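# Insert the peg fully into the block's hole inside the box

## Task

Slide the peg completely into the hole of the block that sits on the floor of the open box, so that it stays seated there after the robot lets go.

## Robot and tools

ROBOT. Two six-joint arms, left_arm and right_arm, each ending in a two-finger parallel gripper. Each base sits on a mounting plate, and one metal frame behind them carries both plates. For any "too close" warning, a plate and its half of the frame count as part of the arm on it.

FRAMES. Scene frame: origin at table-top height, midway between the two nominal bases; +x points out over the table, +z up, and left_arm is on the +y side (this has nothing to do with which side of an image it shows on). Fixed cameras and the table use the scene frame. Each arm reports its hand pose, velocities, targets and wrist-camera pose in its own base frame. Calibrated bases in the scene frame: left_arm at (+0.014, +0.181, +0.187) m, quat_wxyz (+0.999, -0.036, +0.003, -0.023), with up in its frame = (-0.004, -0.072, +0.997); right_arm at (-0.043, -0.183, +0.187) m, quat_wxyz (+0.999, +0.036, +0.002, -0.015), up = (-0.004, +0.072, +0.997). On the gripper, fingers point along its +z and separate along its y. end_effector_position (metres) is the spot between the pads, roughly 1 cm short of the tips; it and end_effector_quat_wxyz may be wrong by a few cm, worse at long reach.

ROW LAYOUT. Every command row is one flat list of 14 numbers covering both arms, even if one arm stays put: left_arm waist, shoulder, elbow, wrist pitch, wrist yaw, wrist roll, opening, then the same seven for right_arm. Joint entries are absolute target angles in radians (same scale as Joint positions), not offsets. Stated ranges: waist -2.618 to 3.054, shoulder 0.000 to 3.142, elbow 0.000 to 3.142, wrist pitch -1.571 to 1.571, wrist yaw -1.571 to 1.571, wrist roll -2.094 to 2.094. True ends may differ by up to 0.059 rad; a target beyond a stated end by more than 0.059 and further out than the current angle gets the call refused. Targets past the real end are clipped there, reported by "joint sent to its limit" (absence of that line proves nothing). Opening is an absolute command from -1 (closed) to +1 (fully open); a 0 is a real command, so resend the current value to leave a gripper alone. Per control step a joint's target can lead its measured angle by at most 0.202 (waist), 0.258 (shoulder), 0.3 (elbow), 0.573 (wrist pitch), 0.522 (wrist yaw, roll) rad; if targets would shift a gripper more than 200 mm, that arm's targets are scaled back. To keep a resting joint still, resend its "Joint targets" value.

TOOLS.
execute_actions(actions, cameras): actions is a list of actions; each action is a list of up to 15 rows, one row per 1/30 s step; a short action repeats its final row to fill 15 steps. An empty list just reports state. cameras picks images: omitted, null or ["all"] gives all, [] none; an unknown name invalidates the call. Its result also lists arm joint positions at some steps.
move(target, speed, blend, opening_speed, blocking, cameras): target is one 14-number row or a list of up to 15 rows (sharing a 10 s budget), all joints interpolated together so grippers follow curves, with no obstacle avoidance. speed: rad/s of the joint with most distance, 0.01 to 2, default 0.5, one value or one per target. blend: rad of corner rounding per waypoint, default 0. opening_speed: per second on the -1..+1 scale, at least 0.2. Opening values of later waypoints are applied only after everything halts there. blocking=false returns after about 0.5 s while motion continues; a new move replaces a running one. The extra "move:" line gives the ending (done, off_target = resting more than 0.035 rad off, moving, held, fault), limits=held if steps were withheld, and per arm its worst joint and error. done does not mean no contact.
wait(seconds 0 to 10, cameras): lets time pass holding the last command; a running move continues.
stop(cameras): brakes a running move; needs braking room.
zoom_image(camera, region): camera is cam_head_left, cam_head_right, cam_left_wrist or cam_right_wrist (all 672x504); region [x0, y0, x1, y1] in pixels from the top-left, at most 504 by 504, of that camera's newest image.
read_manual(section): licence texts only.
finished_scene(scene): ends the current scene, given its number; irreversible.

RESULTS. Joint positions / Joint velocities: one block per arm in joint order, rad and rad/s, each ending with gripper gap in metres (0.093 fully open; stops at 0) and its rate. "within noise" means the arm is still. Joint targets: what joints are being driven to now. Tool commands: present gripper commands. grip_measured: gripper motor on the -1..+1 scale; pads meet near -0.94, add about 0.0208 per mm of object width; it may read up to 0.02 high. Commanding at least 0.24 below an object's width reading grips at full force (about 50 to 65 N per pad); keep sending that number to hold, send well above it to release. Joint torques (N m, positive toward larger angle, include arm weight, offsets and noise; joints 1 to 3 wrap at ±28). "joint command not followed" means the clearance check altered targets; it does not keep grippers apart. MOTOR HOT appears at 75 °C; OVER-TEMPERATURE FAULT at 90 °C folds that arm for the rest of the scene; at 100 °C it goes limp.

CAUTIONS. The simulation keeps running while you compose replies. Avoid dropping the peg, releasing it while it moves, fast impacts, and aiming far past contact (that presses hard). Keep the arms from striking each other. Nothing may end up off the table. Occasional random tugs on held parts or nudges to loose objects can happen. Avoid long stretched-out holds or pushing toward unreachable poses, which heat motors. Friction and gravity can leave joints short; tiny corrections may not move at all.

Each tool is called after "Call:" by a JSON object that holds its "name" and its "arguments".

## Session

Call:
{"name": "execute_actions", "arguments": {"actions": []}}

Scene clock: 0.00 s.
left_arm: end_effector_position=(+0.2504, -0.3301, -0.0508) grip_measured=+1.000 end_effector_quat_wxyz=(+0.141, +0.518, +0.756, -0.375) | right_arm: end_effector_position=(+0.1461, -0.2024, +0.0249) grip_measured=+1.000 end_effector_quat_wxyz=(+0.031, +0.759, +0.650, -0.029)
Joint positions: left_arm=[-0.644 2.165 1.006 -0.01 0.741 0.399 0.093] | right_arm=[-0.908 1.523 0.829 -0.813 0.056 0.816 0.093]
Joint velocities: within noise
Joint torques (N m): no reading
Heat: left arm: 32 °C; right arm: 30 °C.
Joint targets: left_arm=[-0.644 2.154 1.013 -0.009 0.740 0.398] | right_arm=[-0.908 1.514 0.838 -0.811 0.056 0.816]
Tool commands: left_gripper/opening=+1.0 right_gripper/opening=+1.0

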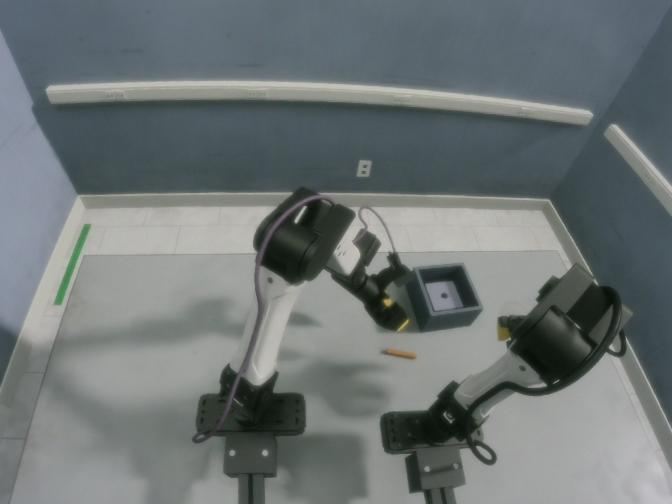

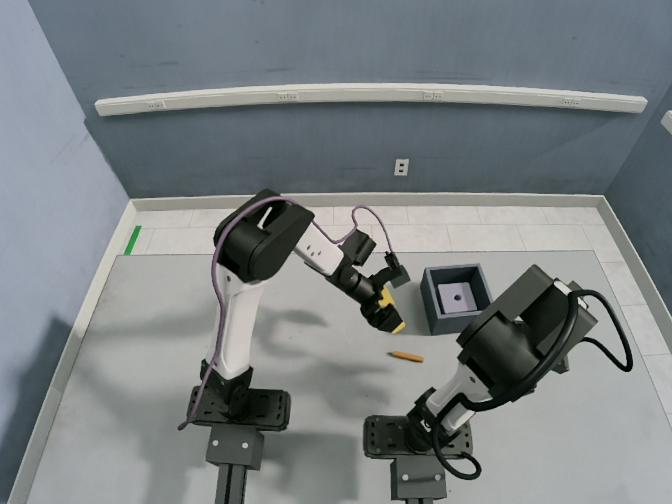

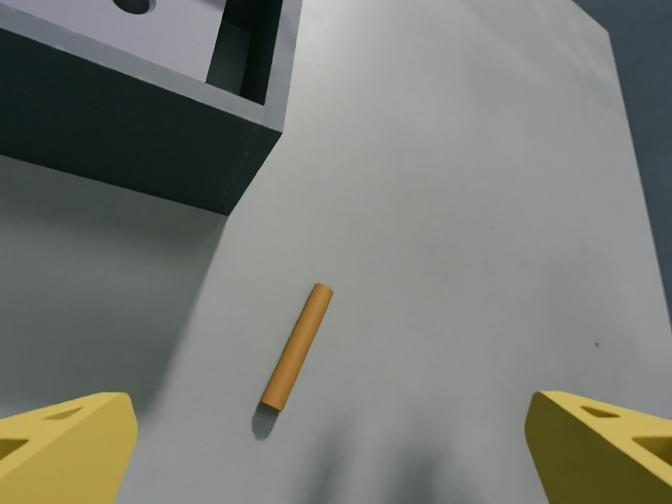

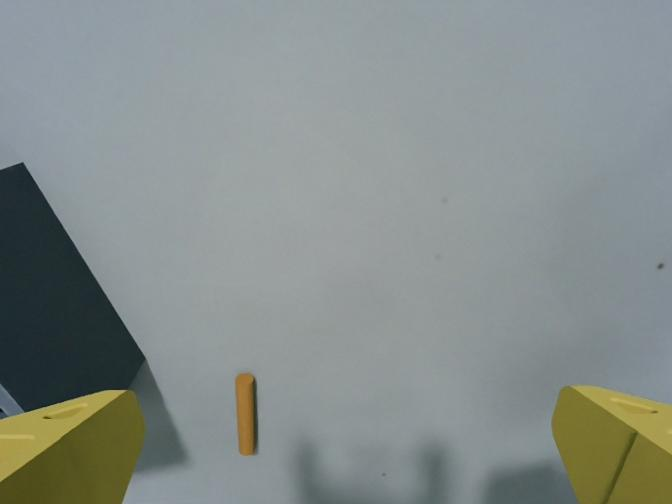

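Call:
{"name": "move", "arguments": {"target": [-1.0439,2.4994,1.6279,-0.7595,-0.0395,0.772,1,-0.908,1.514,0.838,-0.811,0.056,0.816,1], "speed": 0.7}}

Call:
{"name": "zoom_image", "arguments": {"camera": "cam_head_left", "region": [340, 220, 540, 370]}}

Call:
{"name": "zoom_image", "arguments": {"camera": "cam_head_right", "region": [340, 220, 540, 370]}}

Scene clock: 120.53 s.
left_arm: end_effector_position=(+0.2143, -0.3593, -0.1147) grip_measured=+1.000 end_effector_quat_wxyz=(-0.024, +0.786, +0.618, +0.018) | right_arm: end_effector_position=(+0.1461, -0.2024, +0.0249) grip_measured=+1.000 end_effector_quat_wxyz=(+0.031, +0.759, +0.650, -0.029)
Joint positions: left_arm=[-1.045 2.476 1.602 -0.749 -0.029 0.763 0.093] | right_arm=[-0.908 1.523 0.829 -0.813 0.056 0.816 0.093]
Joint velocities: within noise
Joint torques (N m): left_arm=[-0.08 -7.9 7.15 0.14 -0.1 0.02] | right_arm=[0.32 -6 7.16 0.2 0.1 0.06]
Heat: left arm: 40 °C; right arm: 33 °C.
Joint targets: left_arm=[-1.044 2.499 1.628 -0.760 -0.040 0.772] | right_arm=[-0.908 1.514 0.838 -0.811 0.056 0.816]
move: done

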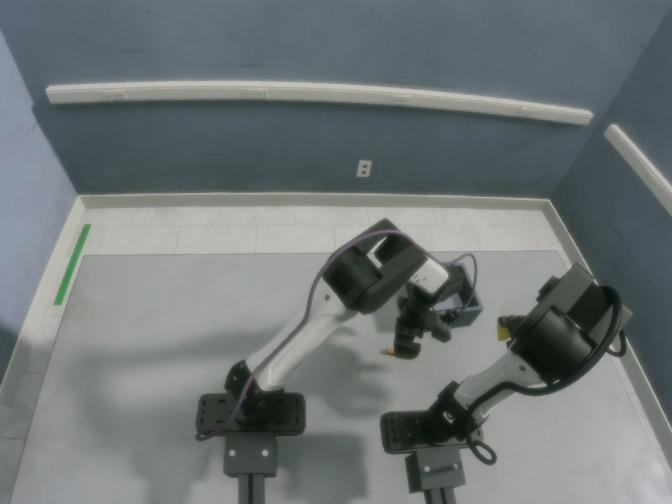

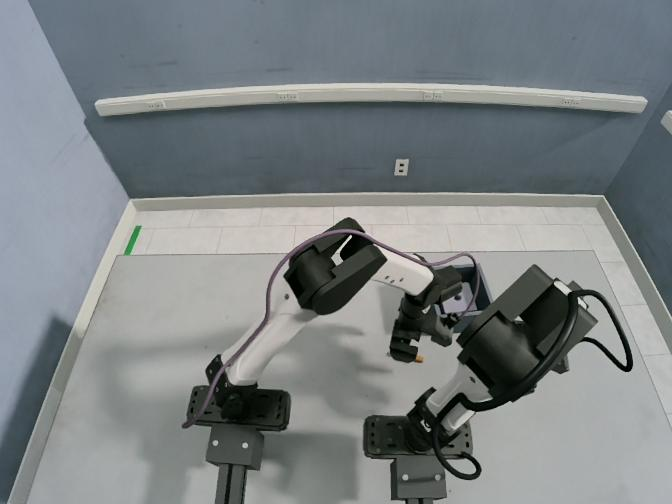

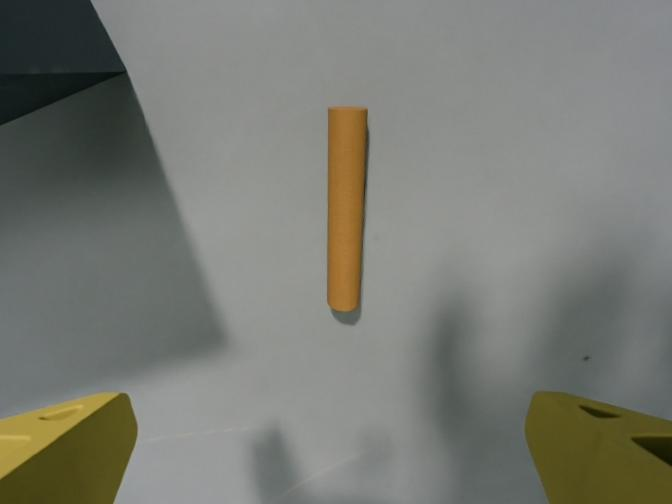

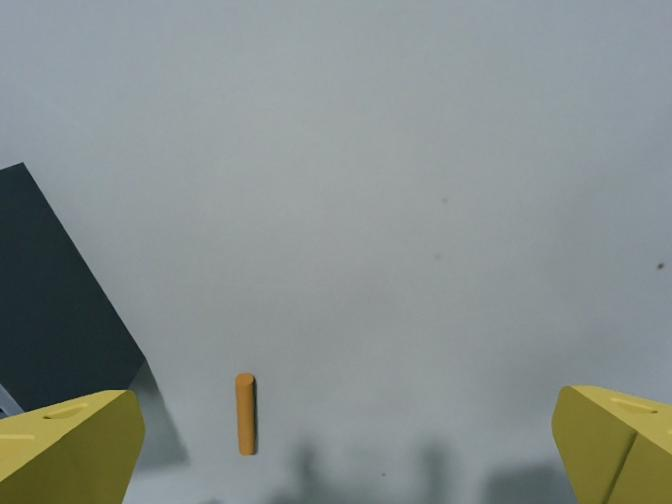

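Scaled by 2.520.

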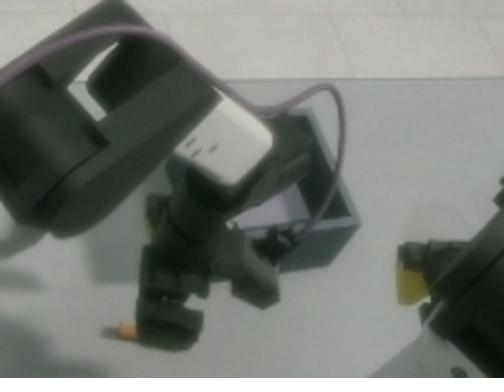

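Scaled by 2.520.

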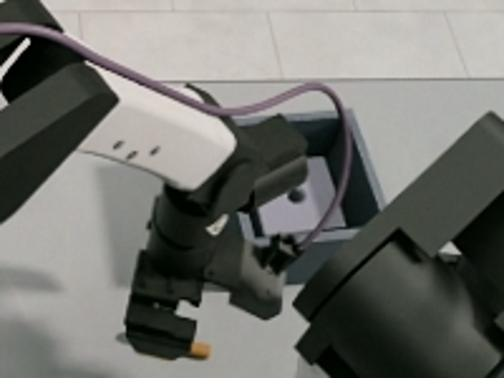

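Call:
{"name": "move", "arguments": {"target": [-1.0390,2.629,1.6325,-0.634,-0.0398,0.777,1,-0.908,1.514,0.838,-0.811,0.056,0.816,1], "speed": 0.3, "cameras": ["cam_left_wrist","cam_right_wrist"]}}

Scene clock: 134.10 s.
left_arm: end_effector_position=(+0.2114, -0.3540, -0.1686) grip_measured=+1.000 end_effector_quat_wxyz=(-0.035, +0.787, +0.615, +0.020) | right_arm: end_effector_position=(+0.1461, -0.2024, +0.0249) grip_measured=+1.000 end_effector_quat_wxyz=(+0.031, +0.759, +0.650, -0.029)
Joint positions: left_arm=[-1.045 2.611 1.61 -0.644 -0.03 0.769 0.093] | right_arm=[-0.908 1.523 0.829 -0.813 0.056 0.816 0.093]
Joint velocities: within noise
Joint torques (N m): left_arm=[0.36 -8.69 6.27 0.33 -0.1 0.03] | right_arm=[0.23 -6.22 7.34 0.19 0.07 0.05]
Heat: left arm: 41 °C; right arm: 33 °C.
Joint targets: left_arm=[-1.039 2.629 1.632 -0.634 -0.040 0.777] | right_arm=[-0.908 1.514 0.838 -0.811 0.056 0.816]
move: done
Images, in order (width x height): cam_left_wrist 672x504, cam_right_wrist 672x504.

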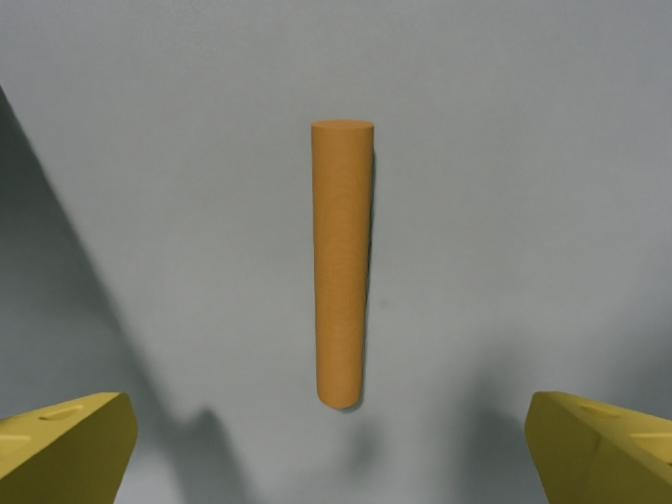

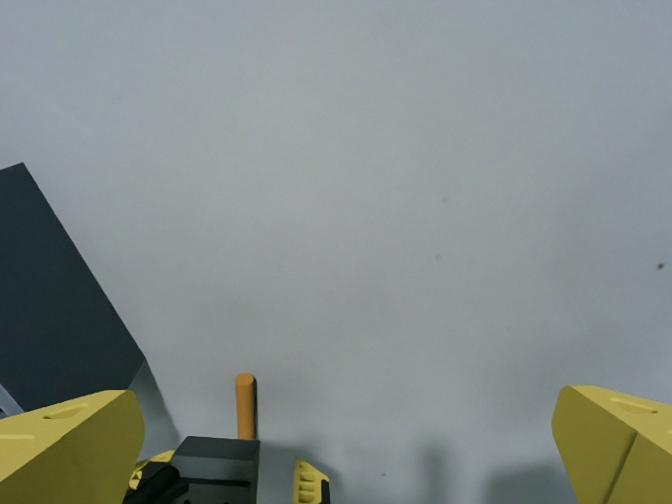

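Call:
{"name": "move", "arguments": {"target": [-1.037,2.6833,1.5927,-0.540,-0.040,0.777,1,-0.908,1.514,0.838,-0.811,0.056,0.816,1], "speed": 0.15, "cameras": ["cam_left_wrist","cam_right_wrist"]}}

Scene clock: 146.73 s.
left_arm: end_effector_position=(+0.2135, -0.3576, -0.1911) grip_measured=+1.000 end_effector_quat_wxyz=(-0.018, +0.787, +0.616, +0.018) | right_arm: end_effector_position=(+0.1461, -0.2024, +0.0249) grip_measured=+1.000 end_effector_quat_wxyz=(+0.031, +0.759, +0.650, -0.029)
Joint positions: left_arm=[-1.045 2.661 1.601 -0.55 -0.03 0.769 0.093] | right_arm=[-0.908 1.523 0.829 -0.813 0.056 0.816 0.093]
Joint velocities: within noise
Joint torques (N m): left_arm=[0.49 -8.32 3.63 0.42 -0.1 0.03] | right_arm=[0.4 -6.06 7.3 0.21 0.11 0.02]
Heat: left arm: 42 °C; right arm: 33 °C.
Joint targets: left_arm=[-1.037 2.683 1.593 -0.540 -0.040 0.777] | right_arm=[-0.908 1.514 0.838 -0.811 0.056 0.816]
move: done
Images, in order (width x height): cam_left_wrist 672x504, cam_right_wrist 672x504.

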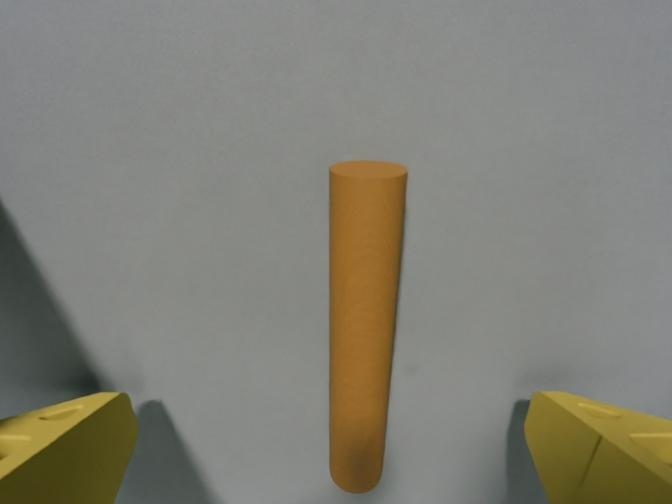

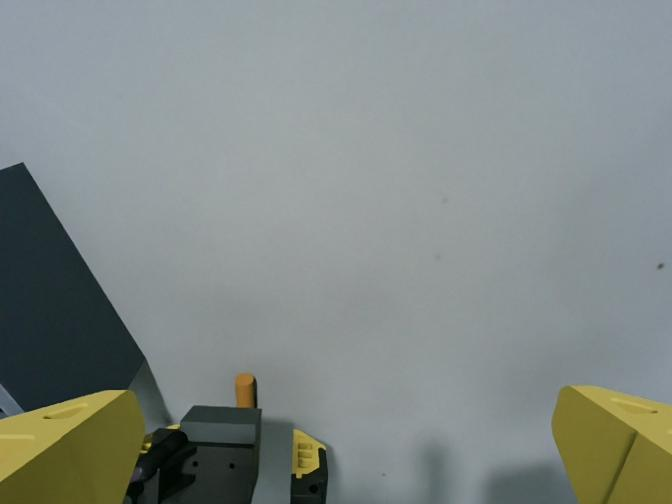

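Call:
{"name": "move", "arguments": {"target": [-1.037,2.688,1.568,-0.5105,-0.040,0.777,1,-0.908,1.514,0.838,-0.811,0.056,0.816,1], "speed": 0.15, "cameras": ["cam_left_wrist","cam_right_wrist"]}}

Scene clock: 156.13 s.
left_arm: end_effector_position=(+0.2120, -0.3551, -0.1951) grip_measured=+1.000 end_effector_quat_wxyz=(-0.015, +0.787, +0.616, +0.017) | right_arm: end_effector_position=(+0.1461, -0.2024, +0.0249) grip_measured=+1.000 end_effector_quat_wxyz=(+0.031, +0.759, +0.650, -0.029)
Joint positions: left_arm=[-1.045 2.661 1.577 -0.52 -0.03 0.769 0.093] | right_arm=[-0.908 1.523 0.829 -0.813 0.056 0.816 0.093]
Joint velocities: within noise
Joint torques (N m): left_arm=[0.51 -7.87 3.43 0.45 -0.08 0.02] | right_arm=[0.29 -6.16 7.23 0.22 0.11 0.07]
Heat: left arm: 43 °C; right arm: 33 °C.
Joint targets: left_arm=[-1.037 2.688 1.568 -0.510 -0.040 0.777] | right_arm=[-0.908 1.514 0.838 -0.811 0.056 0.816]
move: done
Images, in order (width x height): cam_left_wrist 672x504, cam_right_wrist 672x504.

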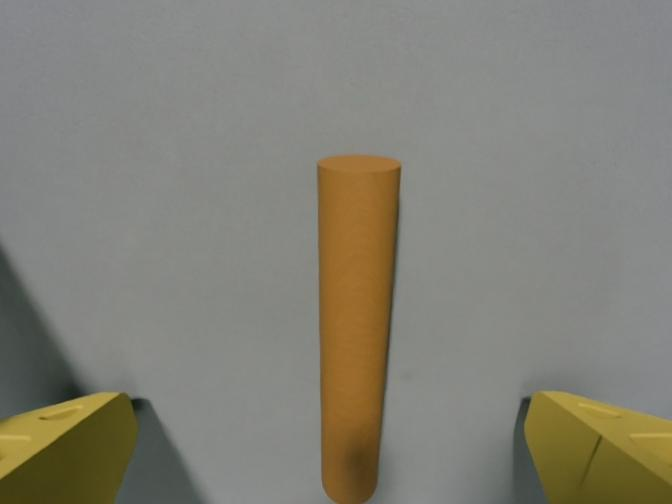

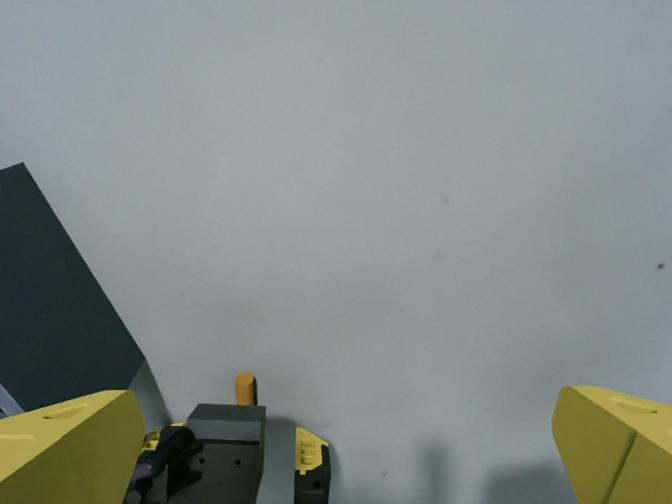

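Call:
{"name": "move", "arguments": {"target": [-1.037,2.688,1.568,-0.5105,-0.040,0.777,-0.95,-0.908,1.514,0.838,-0.811,0.056,0.816,1], "opening_speed": 1.0, "cameras": ["cam_left_wrist","cam_right_wrist"]}}

Scene clock: 161.77 s.
left_arm: end_effector_position=(+0.2121, -0.3552, -0.1951) grip_measured=-0.809 end_effector_quat_wxyz=(-0.014, +0.788, +0.616, +0.017) | right_arm: end_effector_position=(+0.1461, -0.2024, +0.0249) grip_measured=+1.000 end_effector_quat_wxyz=(+0.031, +0.759, +0.650, -0.029)
Joint positions: left_arm=[-1.045 2.661 1.577 -0.52 -0.03 0.769 0.006] | right_arm=[-0.908 1.523 0.829 -0.813 0.056 0.816 0.093]
Joint velocities: within noise
Joint torques (N m): left_arm=[0.46 -7.86 3.47 0.44 -0.08 0.02] | right_arm=[0.32 -6.12 7.13 0.19 0.1 0.07]
Heat: left arm: 43 °C; right arm: 33 °C.
Joint targets: left_arm=[-1.037 2.688 1.568 -0.511 -0.040 0.777] | right_arm=[-0.908 1.514 0.838 -0.811 0.056 0.816]
move: done
Images, in order (width x height): cam_left_wrist 672x504, cam_right_wrist 672x504.

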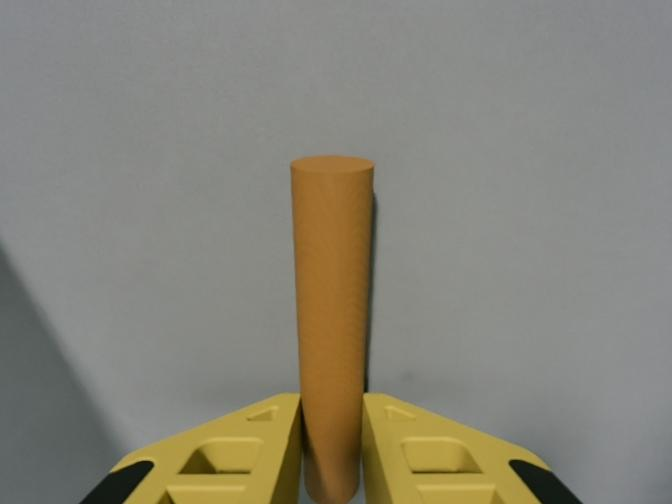

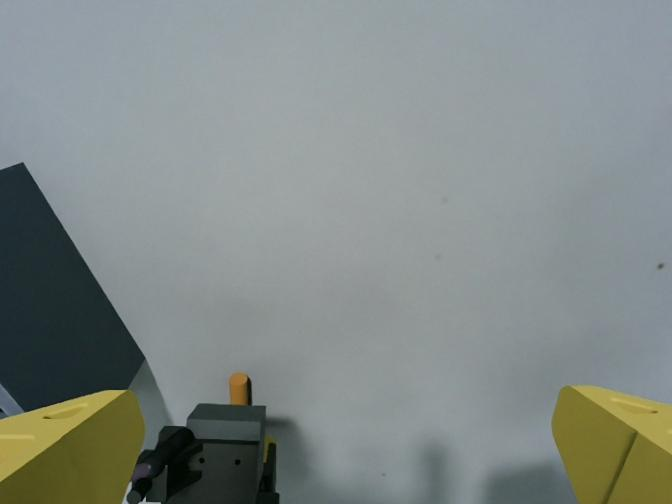

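Call:
{"name": "move", "arguments": {"target": [[-1.0439,2.4994,1.6279,-0.7595,-0.0395,0.772,-1,-0.908,1.514,0.838,-0.811,0.056,0.816,1],[-1.0,2.0776,0.7708,1.276,0,0.042,-1,-0.908,1.514,0.838,-0.811,0.056,0.816,1]], "speed": [0.25,0.5], "blend": [0.1,0]}}

Scene clock: 202.27 s.
left_arm: end_effector_position=(+0.2758, -0.4339, +0.0962) grip_measured=-0.825 end_effector_quat_wxyz=(+0.605, +0.368, +0.635, -0.310) | right_arm: end_effector_position=(+0.1461, -0.2024, +0.0249) grip_measured=+1.000 end_effector_quat_wxyz=(+0.031, +0.759, +0.650, -0.029)
Joint positions: left_arm=[-1.007 2.118 0.781 1.261 -0.009 0.051 0.006] | right_arm=[-0.908 1.523 0.829 -0.813 0.056 0.816 0.093]
Joint velocities: within noise
Joint torques (N m): left_arm=[0.57 -10.7 3.79 2.45 0.1 -0.14] | right_arm=[0.31 -6.3 7.13 0.19 0.11 0.06]
Heat: left arm: 45 °C; right arm: 34 °C.
Joint targets: left_arm=[-1.000 2.077 0.771 1.276 0.000 0.042] | right_arm=[-0.908 1.514 0.838 -0.811 0.056 0.816]
move: off_target (left_arm); left_arm: the shoulder is farthest, 0.040 rad from its target

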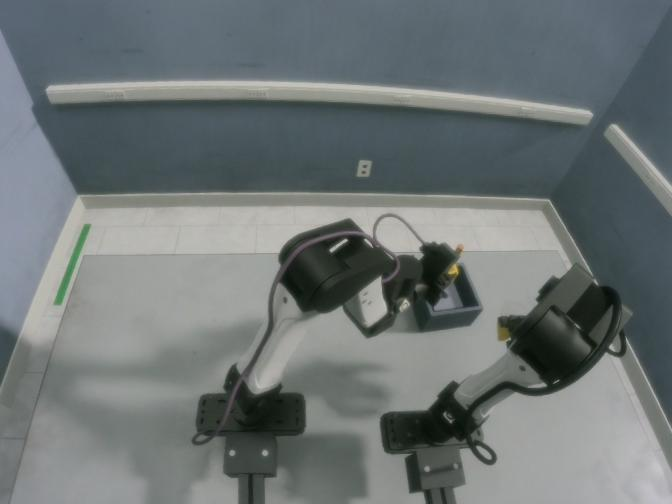

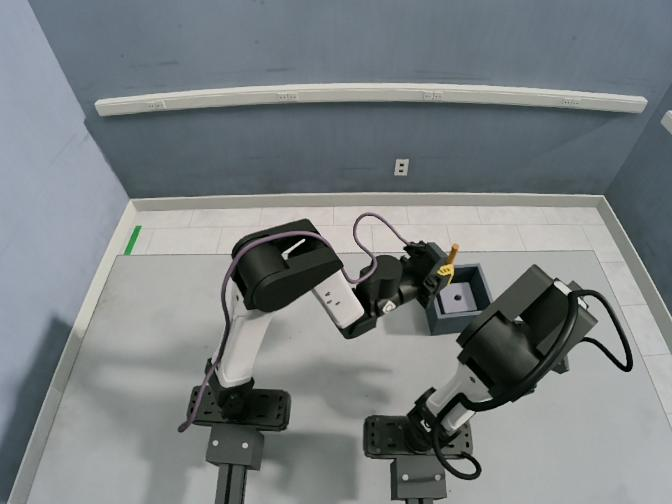

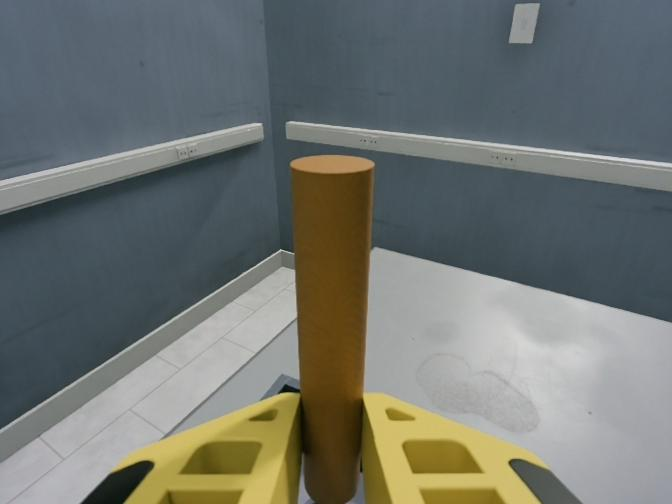

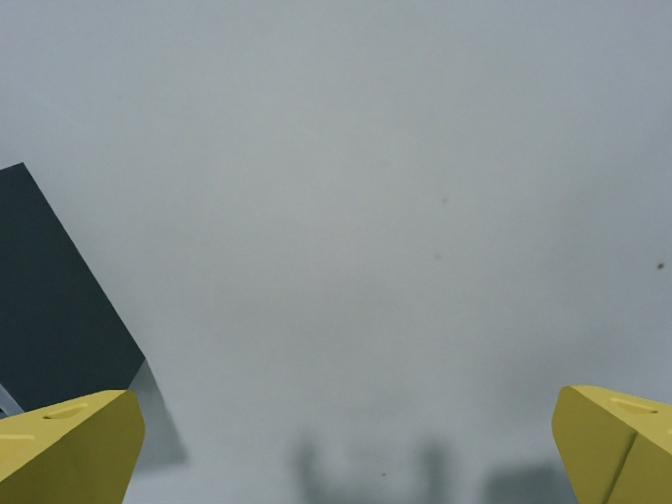

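Call:
{"name": "move", "arguments": {"target": [[-1.0,2.2826,0.7836,1.50,0,0.042,-1,-0.908,1.7595,1.7432,-1.5415,0.071,0.89,1],[-1.0,2.2826,0.7836,1.50,0,0.042,-1,-0.1252,1.7595,1.7432,-1.5415,0.071,0.89,1]], "speed": [0.5,0.4]}}

Scene clock: 233.13 s.
left_arm: end_effector_position=(+0.2748, -0.4324, +0.0785) grip_measured=-0.825 end_effector_quat_wxyz=(+0.630, +0.354, +0.611, -0.324) | right_arm: end_effector_position=(+0.3101, -0.0509, +0.1843) grip_measured=+1.000 end_effector_quat_wxyz=(+0.017, +0.482, +0.876, -0.029)
Joint positions: left_arm=[-1.007 2.264 0.781 1.486 -0.008 0.05 0.006] | right_arm=[-0.127 1.742 1.712 -1.531 0.067 0.879 0.093]
Joint velocities: within noise
Joint torques (N m): left_arm=[0.55 -6.22 4.15 2.41 0.1 -0.14] | right_arm=[0.7 -5.78 10.14 0.08 0.1 0.19]
Heat: left arm: 46 °C; right arm: 34 °C.
Joint targets: left_arm=[-1.000 2.283 0.784 1.500 0.000 0.042] | right_arm=[-0.125 1.760 1.743 -1.542 0.071 0.890]
move: done

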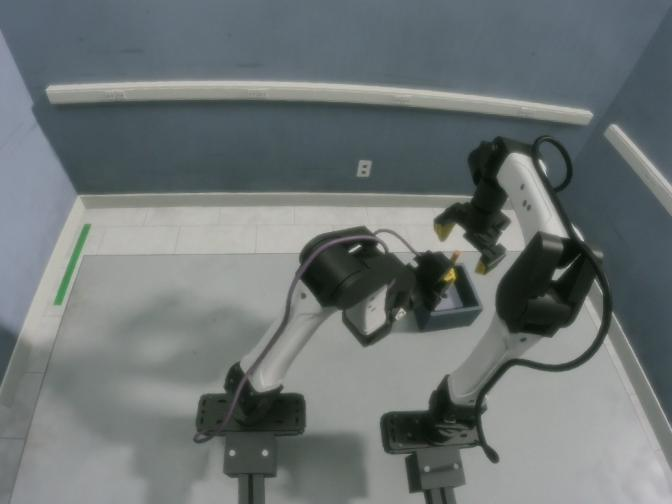

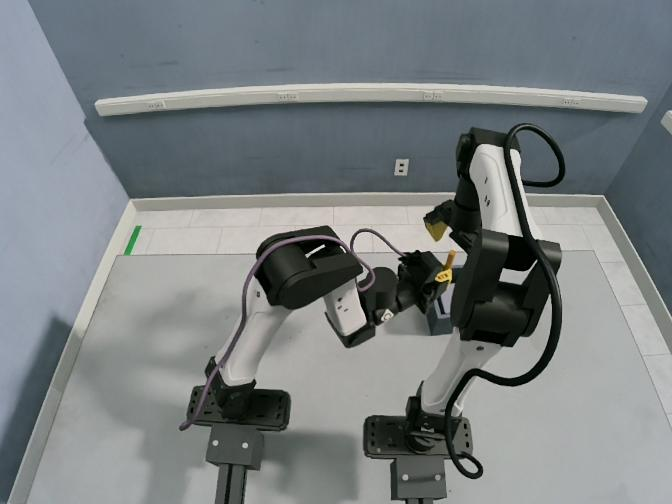

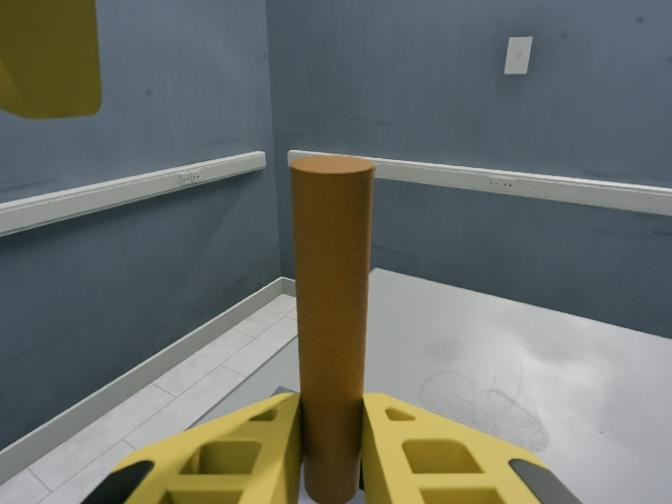

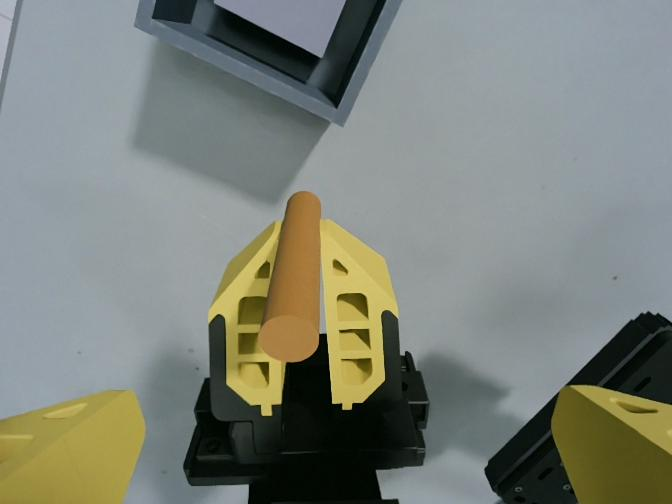

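Call:
{"name": "move", "arguments": {"target": [-1.0,2.2826,0.7836,1.466,0,0.042,-1,-0.126,1.835,1.830,-1.5424,0.071,0.89,1], "speed": 0.25, "cameras": ["cam_right_wrist"]}}

Call:
{"name": "zoom_image", "arguments": {"camera": "cam_right_wrist", "region": [130, 150, 580, 450]}}

Scene clock: 265.47 s.
left_arm: end_effector_position=(+0.2748, -0.4324, +0.0751) grip_measured=-0.825 end_effector_quat_wxyz=(+0.625, +0.356, +0.615, -0.321) | right_arm: end_effector_position=(+0.3302, -0.0535, +0.1812) grip_measured=+1.000 end_effector_quat_wxyz=(+0.017, +0.482, +0.876, -0.029)
Joint positions: left_arm=[-1.007 2.264 0.781 1.472 -0.008 0.05 0.006] | right_arm=[-0.127 1.821 1.796 -1.536 0.067 0.879 0.093]
Joint velocities: within noise
Joint torques (N m): left_arm=[0.55 -6.12 4.12 2.23 0.11 -0.13] | right_arm=[0.77 -7.06 10.19 0.08 0.12 0.17]
Heat: left arm: 42 °C; right arm: 38 °C.
Joint targets: left_arm=[-1.000 2.283 0.784 1.466 0.000 0.042] | right_arm=[-0.126 1.835 1.830 -1.542 0.071 0.890]
move: done
Images, in order (width x height): cam_right_wrist 672x504.

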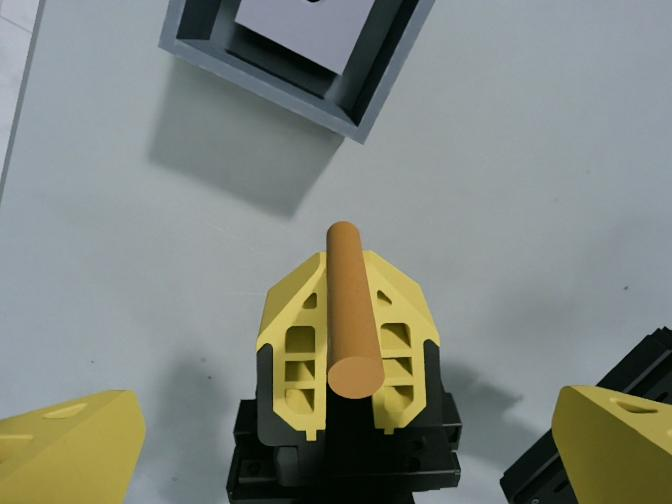

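Scaled by 1.120.

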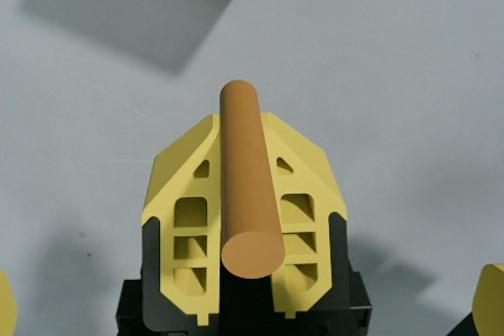

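Call:
{"name": "move", "arguments": {"target": [-1.0,2.2826,0.7836,1.466,0,0.042,-1,-0.1355,1.805,1.655,-1.405,0.071,0.89,1], "speed": 0.15}}

Scene clock: 278.97 s.
left_arm: end_effector_position=(+0.2748, -0.4324, +0.0748) grip_measured=-0.825 end_effector_quat_wxyz=(+0.625, +0.356, +0.616, -0.321) | right_arm: end_effector_position=(+0.3324, -0.0537, +0.1493) grip_measured=+1.000 end_effector_quat_wxyz=(+0.012, +0.482, +0.876, -0.031)
Joint positions: left_arm=[-1.007 2.264 0.781 1.471 -0.008 0.05 0.006] | right_arm=[-0.127 1.821 1.668 -1.419 0.067 0.879 0.093]
Joint velocities: within noise
Joint torques (N m): left_arm=[0.57 -6.22 4.11 2.19 0.1 -0.14] | right_arm=[-0.02 -9.72 5.65 0.24 0.12 0.17]
Heat: left arm: 41 °C; right arm: 39 °C.
Joint targets: left_arm=[-1.000 2.283 0.784 1.466 0.000 0.042] | right_arm=[-0.136 1.805 1.655 -1.405 0.071 0.890]
move: done

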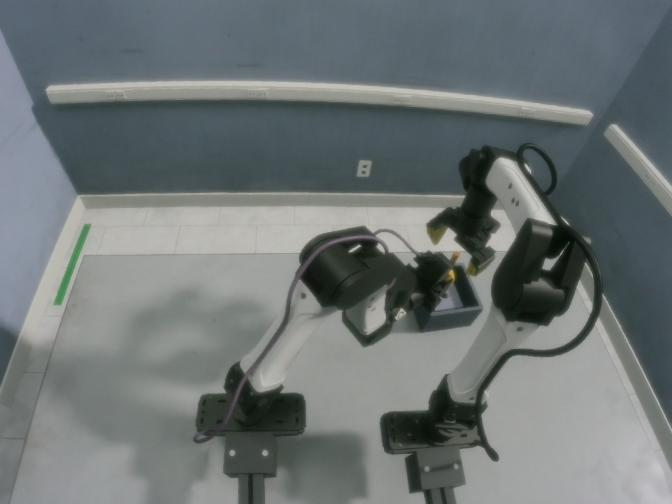

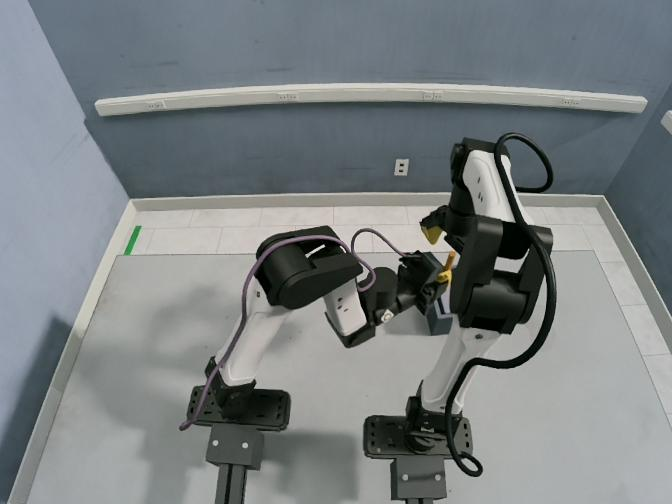

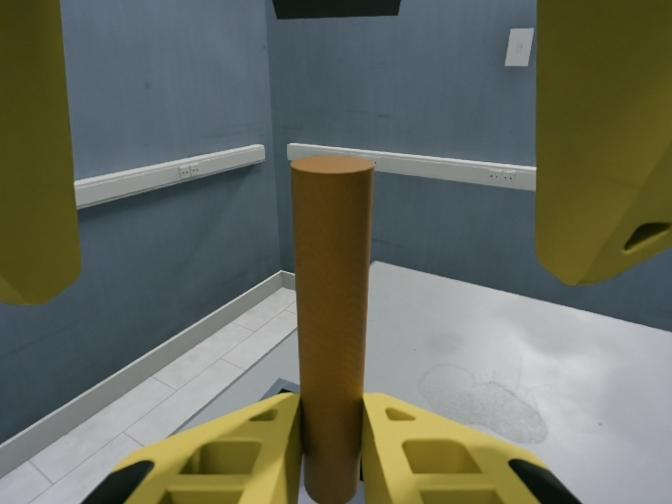

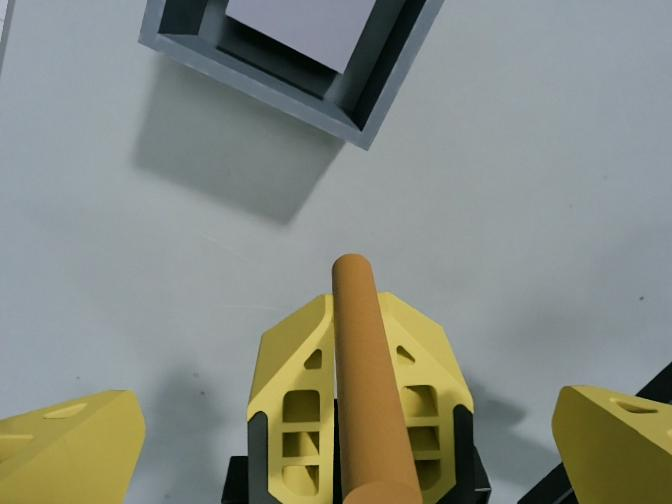

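Call:
{"name": "move", "arguments": {"target": [-1.0,2.2826,0.7836,1.466,0,0.042,-1,-0.147,1.786,1.631,-1.400,0.071,0.89,1], "speed": 0.1, "cameras": ["cam_right_wrist","cam_left_wrist"]}}

Scene clock: 286.80 s.
left_arm: end_effector_position=(+0.2748, -0.4324, +0.0748) grip_measured=-0.825 end_effector_quat_wxyz=(+0.625, +0.356, +0.616, -0.321) | right_arm: end_effector_position=(+0.3276, -0.0574, +0.1434) grip_measured=+1.000 end_effector_quat_wxyz=(+0.003, +0.487, +0.873, -0.035)
Joint positions: left_arm=[-1.007 2.264 0.781 1.471 -0.008 0.05 0.006] | right_arm=[-0.14 1.821 1.645 -1.414 0.067 0.879 0.093]
Joint velocities: within noise
Joint torques (N m): left_arm=[0.55 -6.24 4.18 2.2 0.1 -0.14] | right_arm=[0.1 -11.47 5.57 0.24 0.12 0.18]
Heat: left arm: 41 °C; right arm: 38 °C.
Joint targets: left_arm=[-1.000 2.283 0.784 1.466 0.000 0.042] | right_arm=[-0.147 1.786 1.631 -1.400 0.071 0.890]
move: done
Images, in order (width x height): cam_left_wrist 672x504, cam_right_wrist 672x504.

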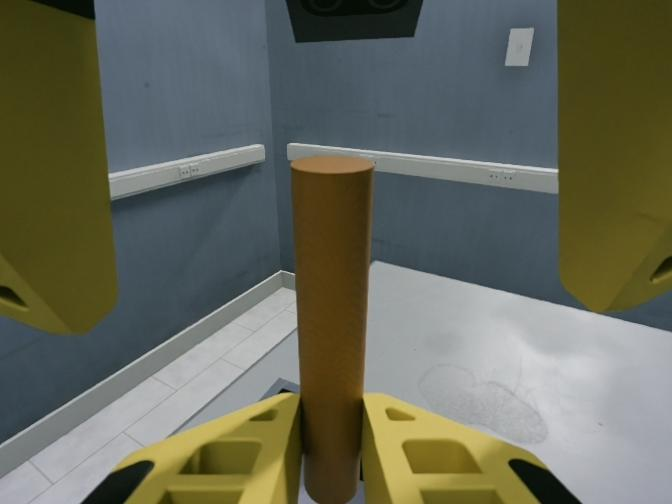

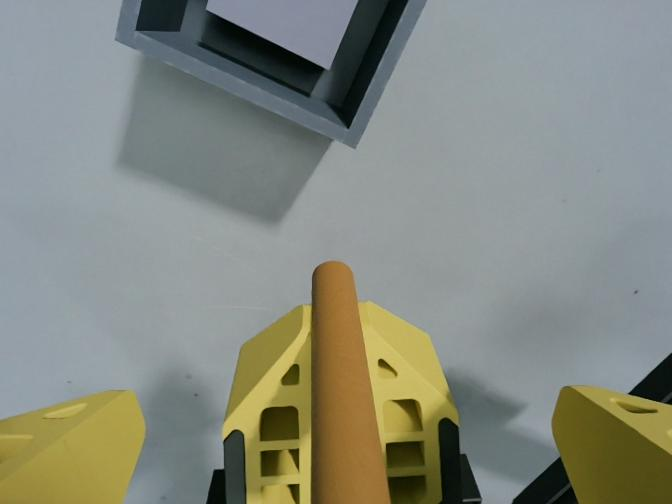

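Call:
{"name": "move", "arguments": {"target": [-1.0,2.2826,0.7836,1.466,0,0.042,-1,-0.147,1.750,1.640,-1.430,0.071,0.89,1], "speed": 0.1, "cameras": ["cam_right_wrist","cam_left_wrist"]}}

Scene clock: 295.33 s.
left_arm: end_effector_position=(+0.2748, -0.4324, +0.0747) grip_measured=-0.825 end_effector_quat_wxyz=(+0.625, +0.356, +0.616, -0.321) | right_arm: end_effector_position=(+0.3252, -0.0570, +0.1539) grip_measured=+1.000 end_effector_quat_wxyz=(+0.016, +0.487, +0.872, -0.029)
Joint positions: left_arm=[-1.007 2.264 0.781 1.47 -0.008 0.05 0.006] | right_arm=[-0.14 1.787 1.645 -1.419 0.067 0.879 0.093]
Joint velocities: within noise
Joint torques (N m): left_arm=[0.57 -6.13 4.14 2.21 0.11 -0.14] | right_arm=[0.02 -11.23 6.38 0.04 0.11 0.16]
Heat: left arm: 41 °C; right arm: 37 °C.
Joint targets: left_arm=[-1.000 2.283 0.784 1.466 0.000 0.042] | right_arm=[-0.147 1.750 1.640 -1.430 0.071 0.890]
move: off_target (right_arm); right_arm: the shoulder is farthest, 0.037 rad from its target
Images, in order (width x height): cam_left_wrist 672x504, cam_right_wrist 672x504.

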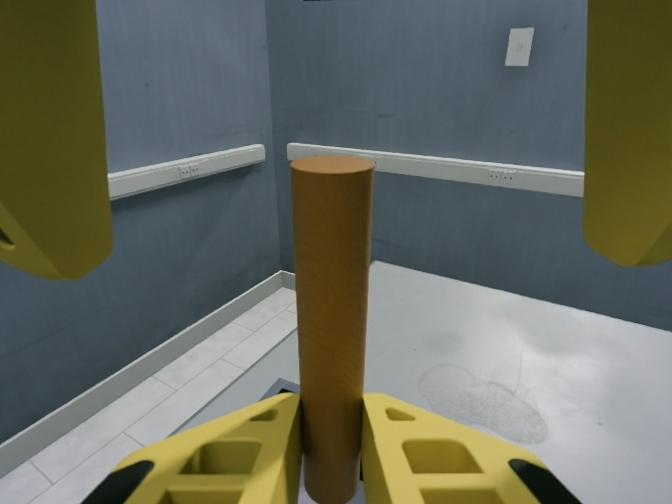

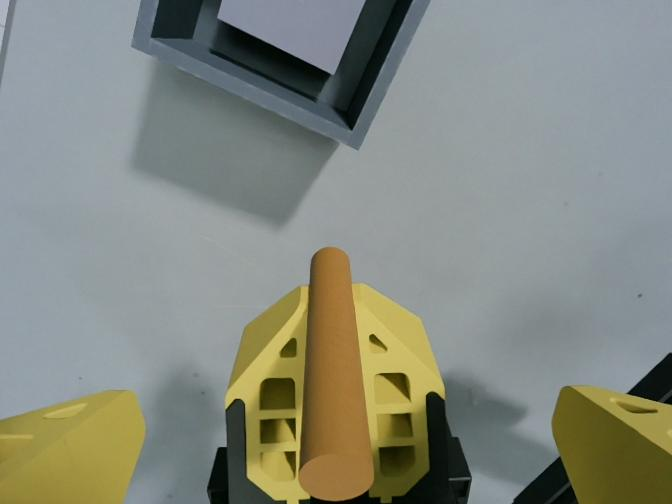

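Call:
{"name": "move", "arguments": {"target": [[-1.0,2.2826,0.7836,1.466,0,0.042,-1,-0.130,1.750,1.640,-1.430,0.071,0.89,-0.45],[-1.0,2.2826,0.7836,1.466,0,0.042,-1,-0.130,1.750,1.640,-1.430,0.071,0.89,-1]], "opening_speed": 0.8}}

Scene clock: 304.10 s.
left_arm: end_effector_position=(+0.2733, -0.4333, +0.0747) grip_measured=-0.825 end_effector_quat_wxyz=(+0.622, +0.358, +0.615, -0.326) | right_arm: end_effector_position=(+0.3254, -0.0563, +0.1539) grip_measured=-0.794 end_effector_quat_wxyz=(+0.017, +0.486, +0.873, -0.029)
Joint positions: left_arm=[-1.007 2.264 0.781 1.47 0.002 0.045 0.006] | right_arm=[-0.137 1.787 1.645 -1.419 0.067 0.879 0.007]
Joint velocities: within noise
Joint torques (N m): left_arm=[0.55 -6.17 4.08 2.21 -0.01 -0.09] | right_arm=[1.33 -11.29 6.57 0.05 0.13 0.18]
Heat: left arm: 40 °C; right arm: 38 °C.
Joint targets: left_arm=[-1.000 2.283 0.784 1.466 0.000 0.042] | right_arm=[-0.130 1.750 1.640 -1.430 0.071 0.890]
move: off_target (right_arm); target 2's new numbers were sent with right_arm's shoulder 0.037 rad from that target; right_arm: the shoulder is farthest, 0.037 rad from its target

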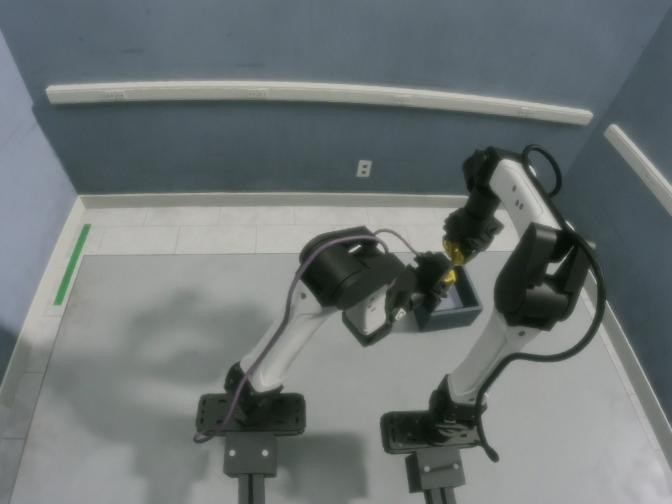

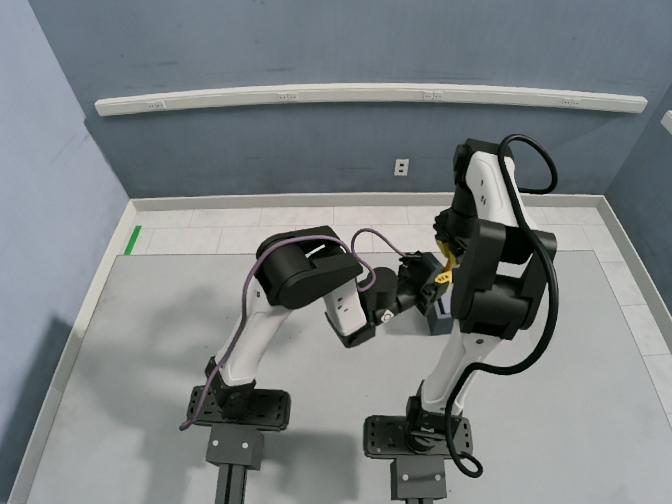

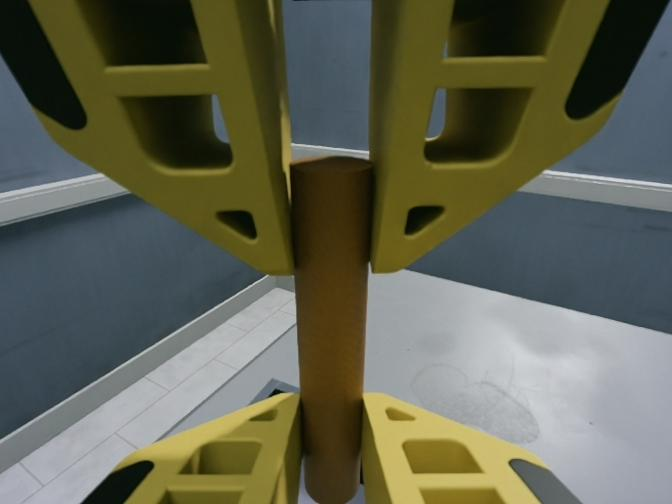

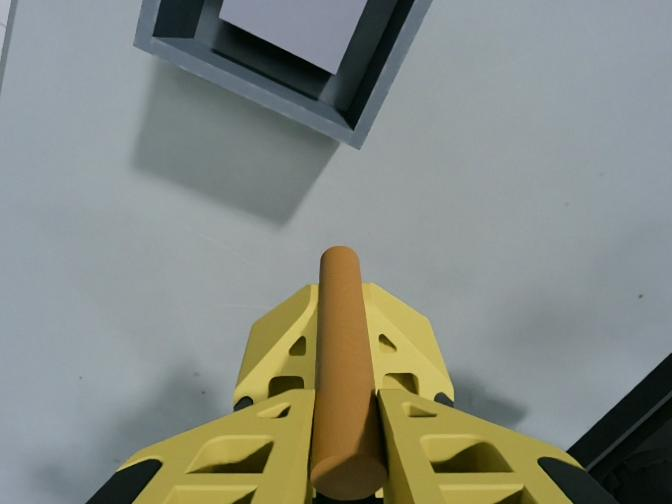

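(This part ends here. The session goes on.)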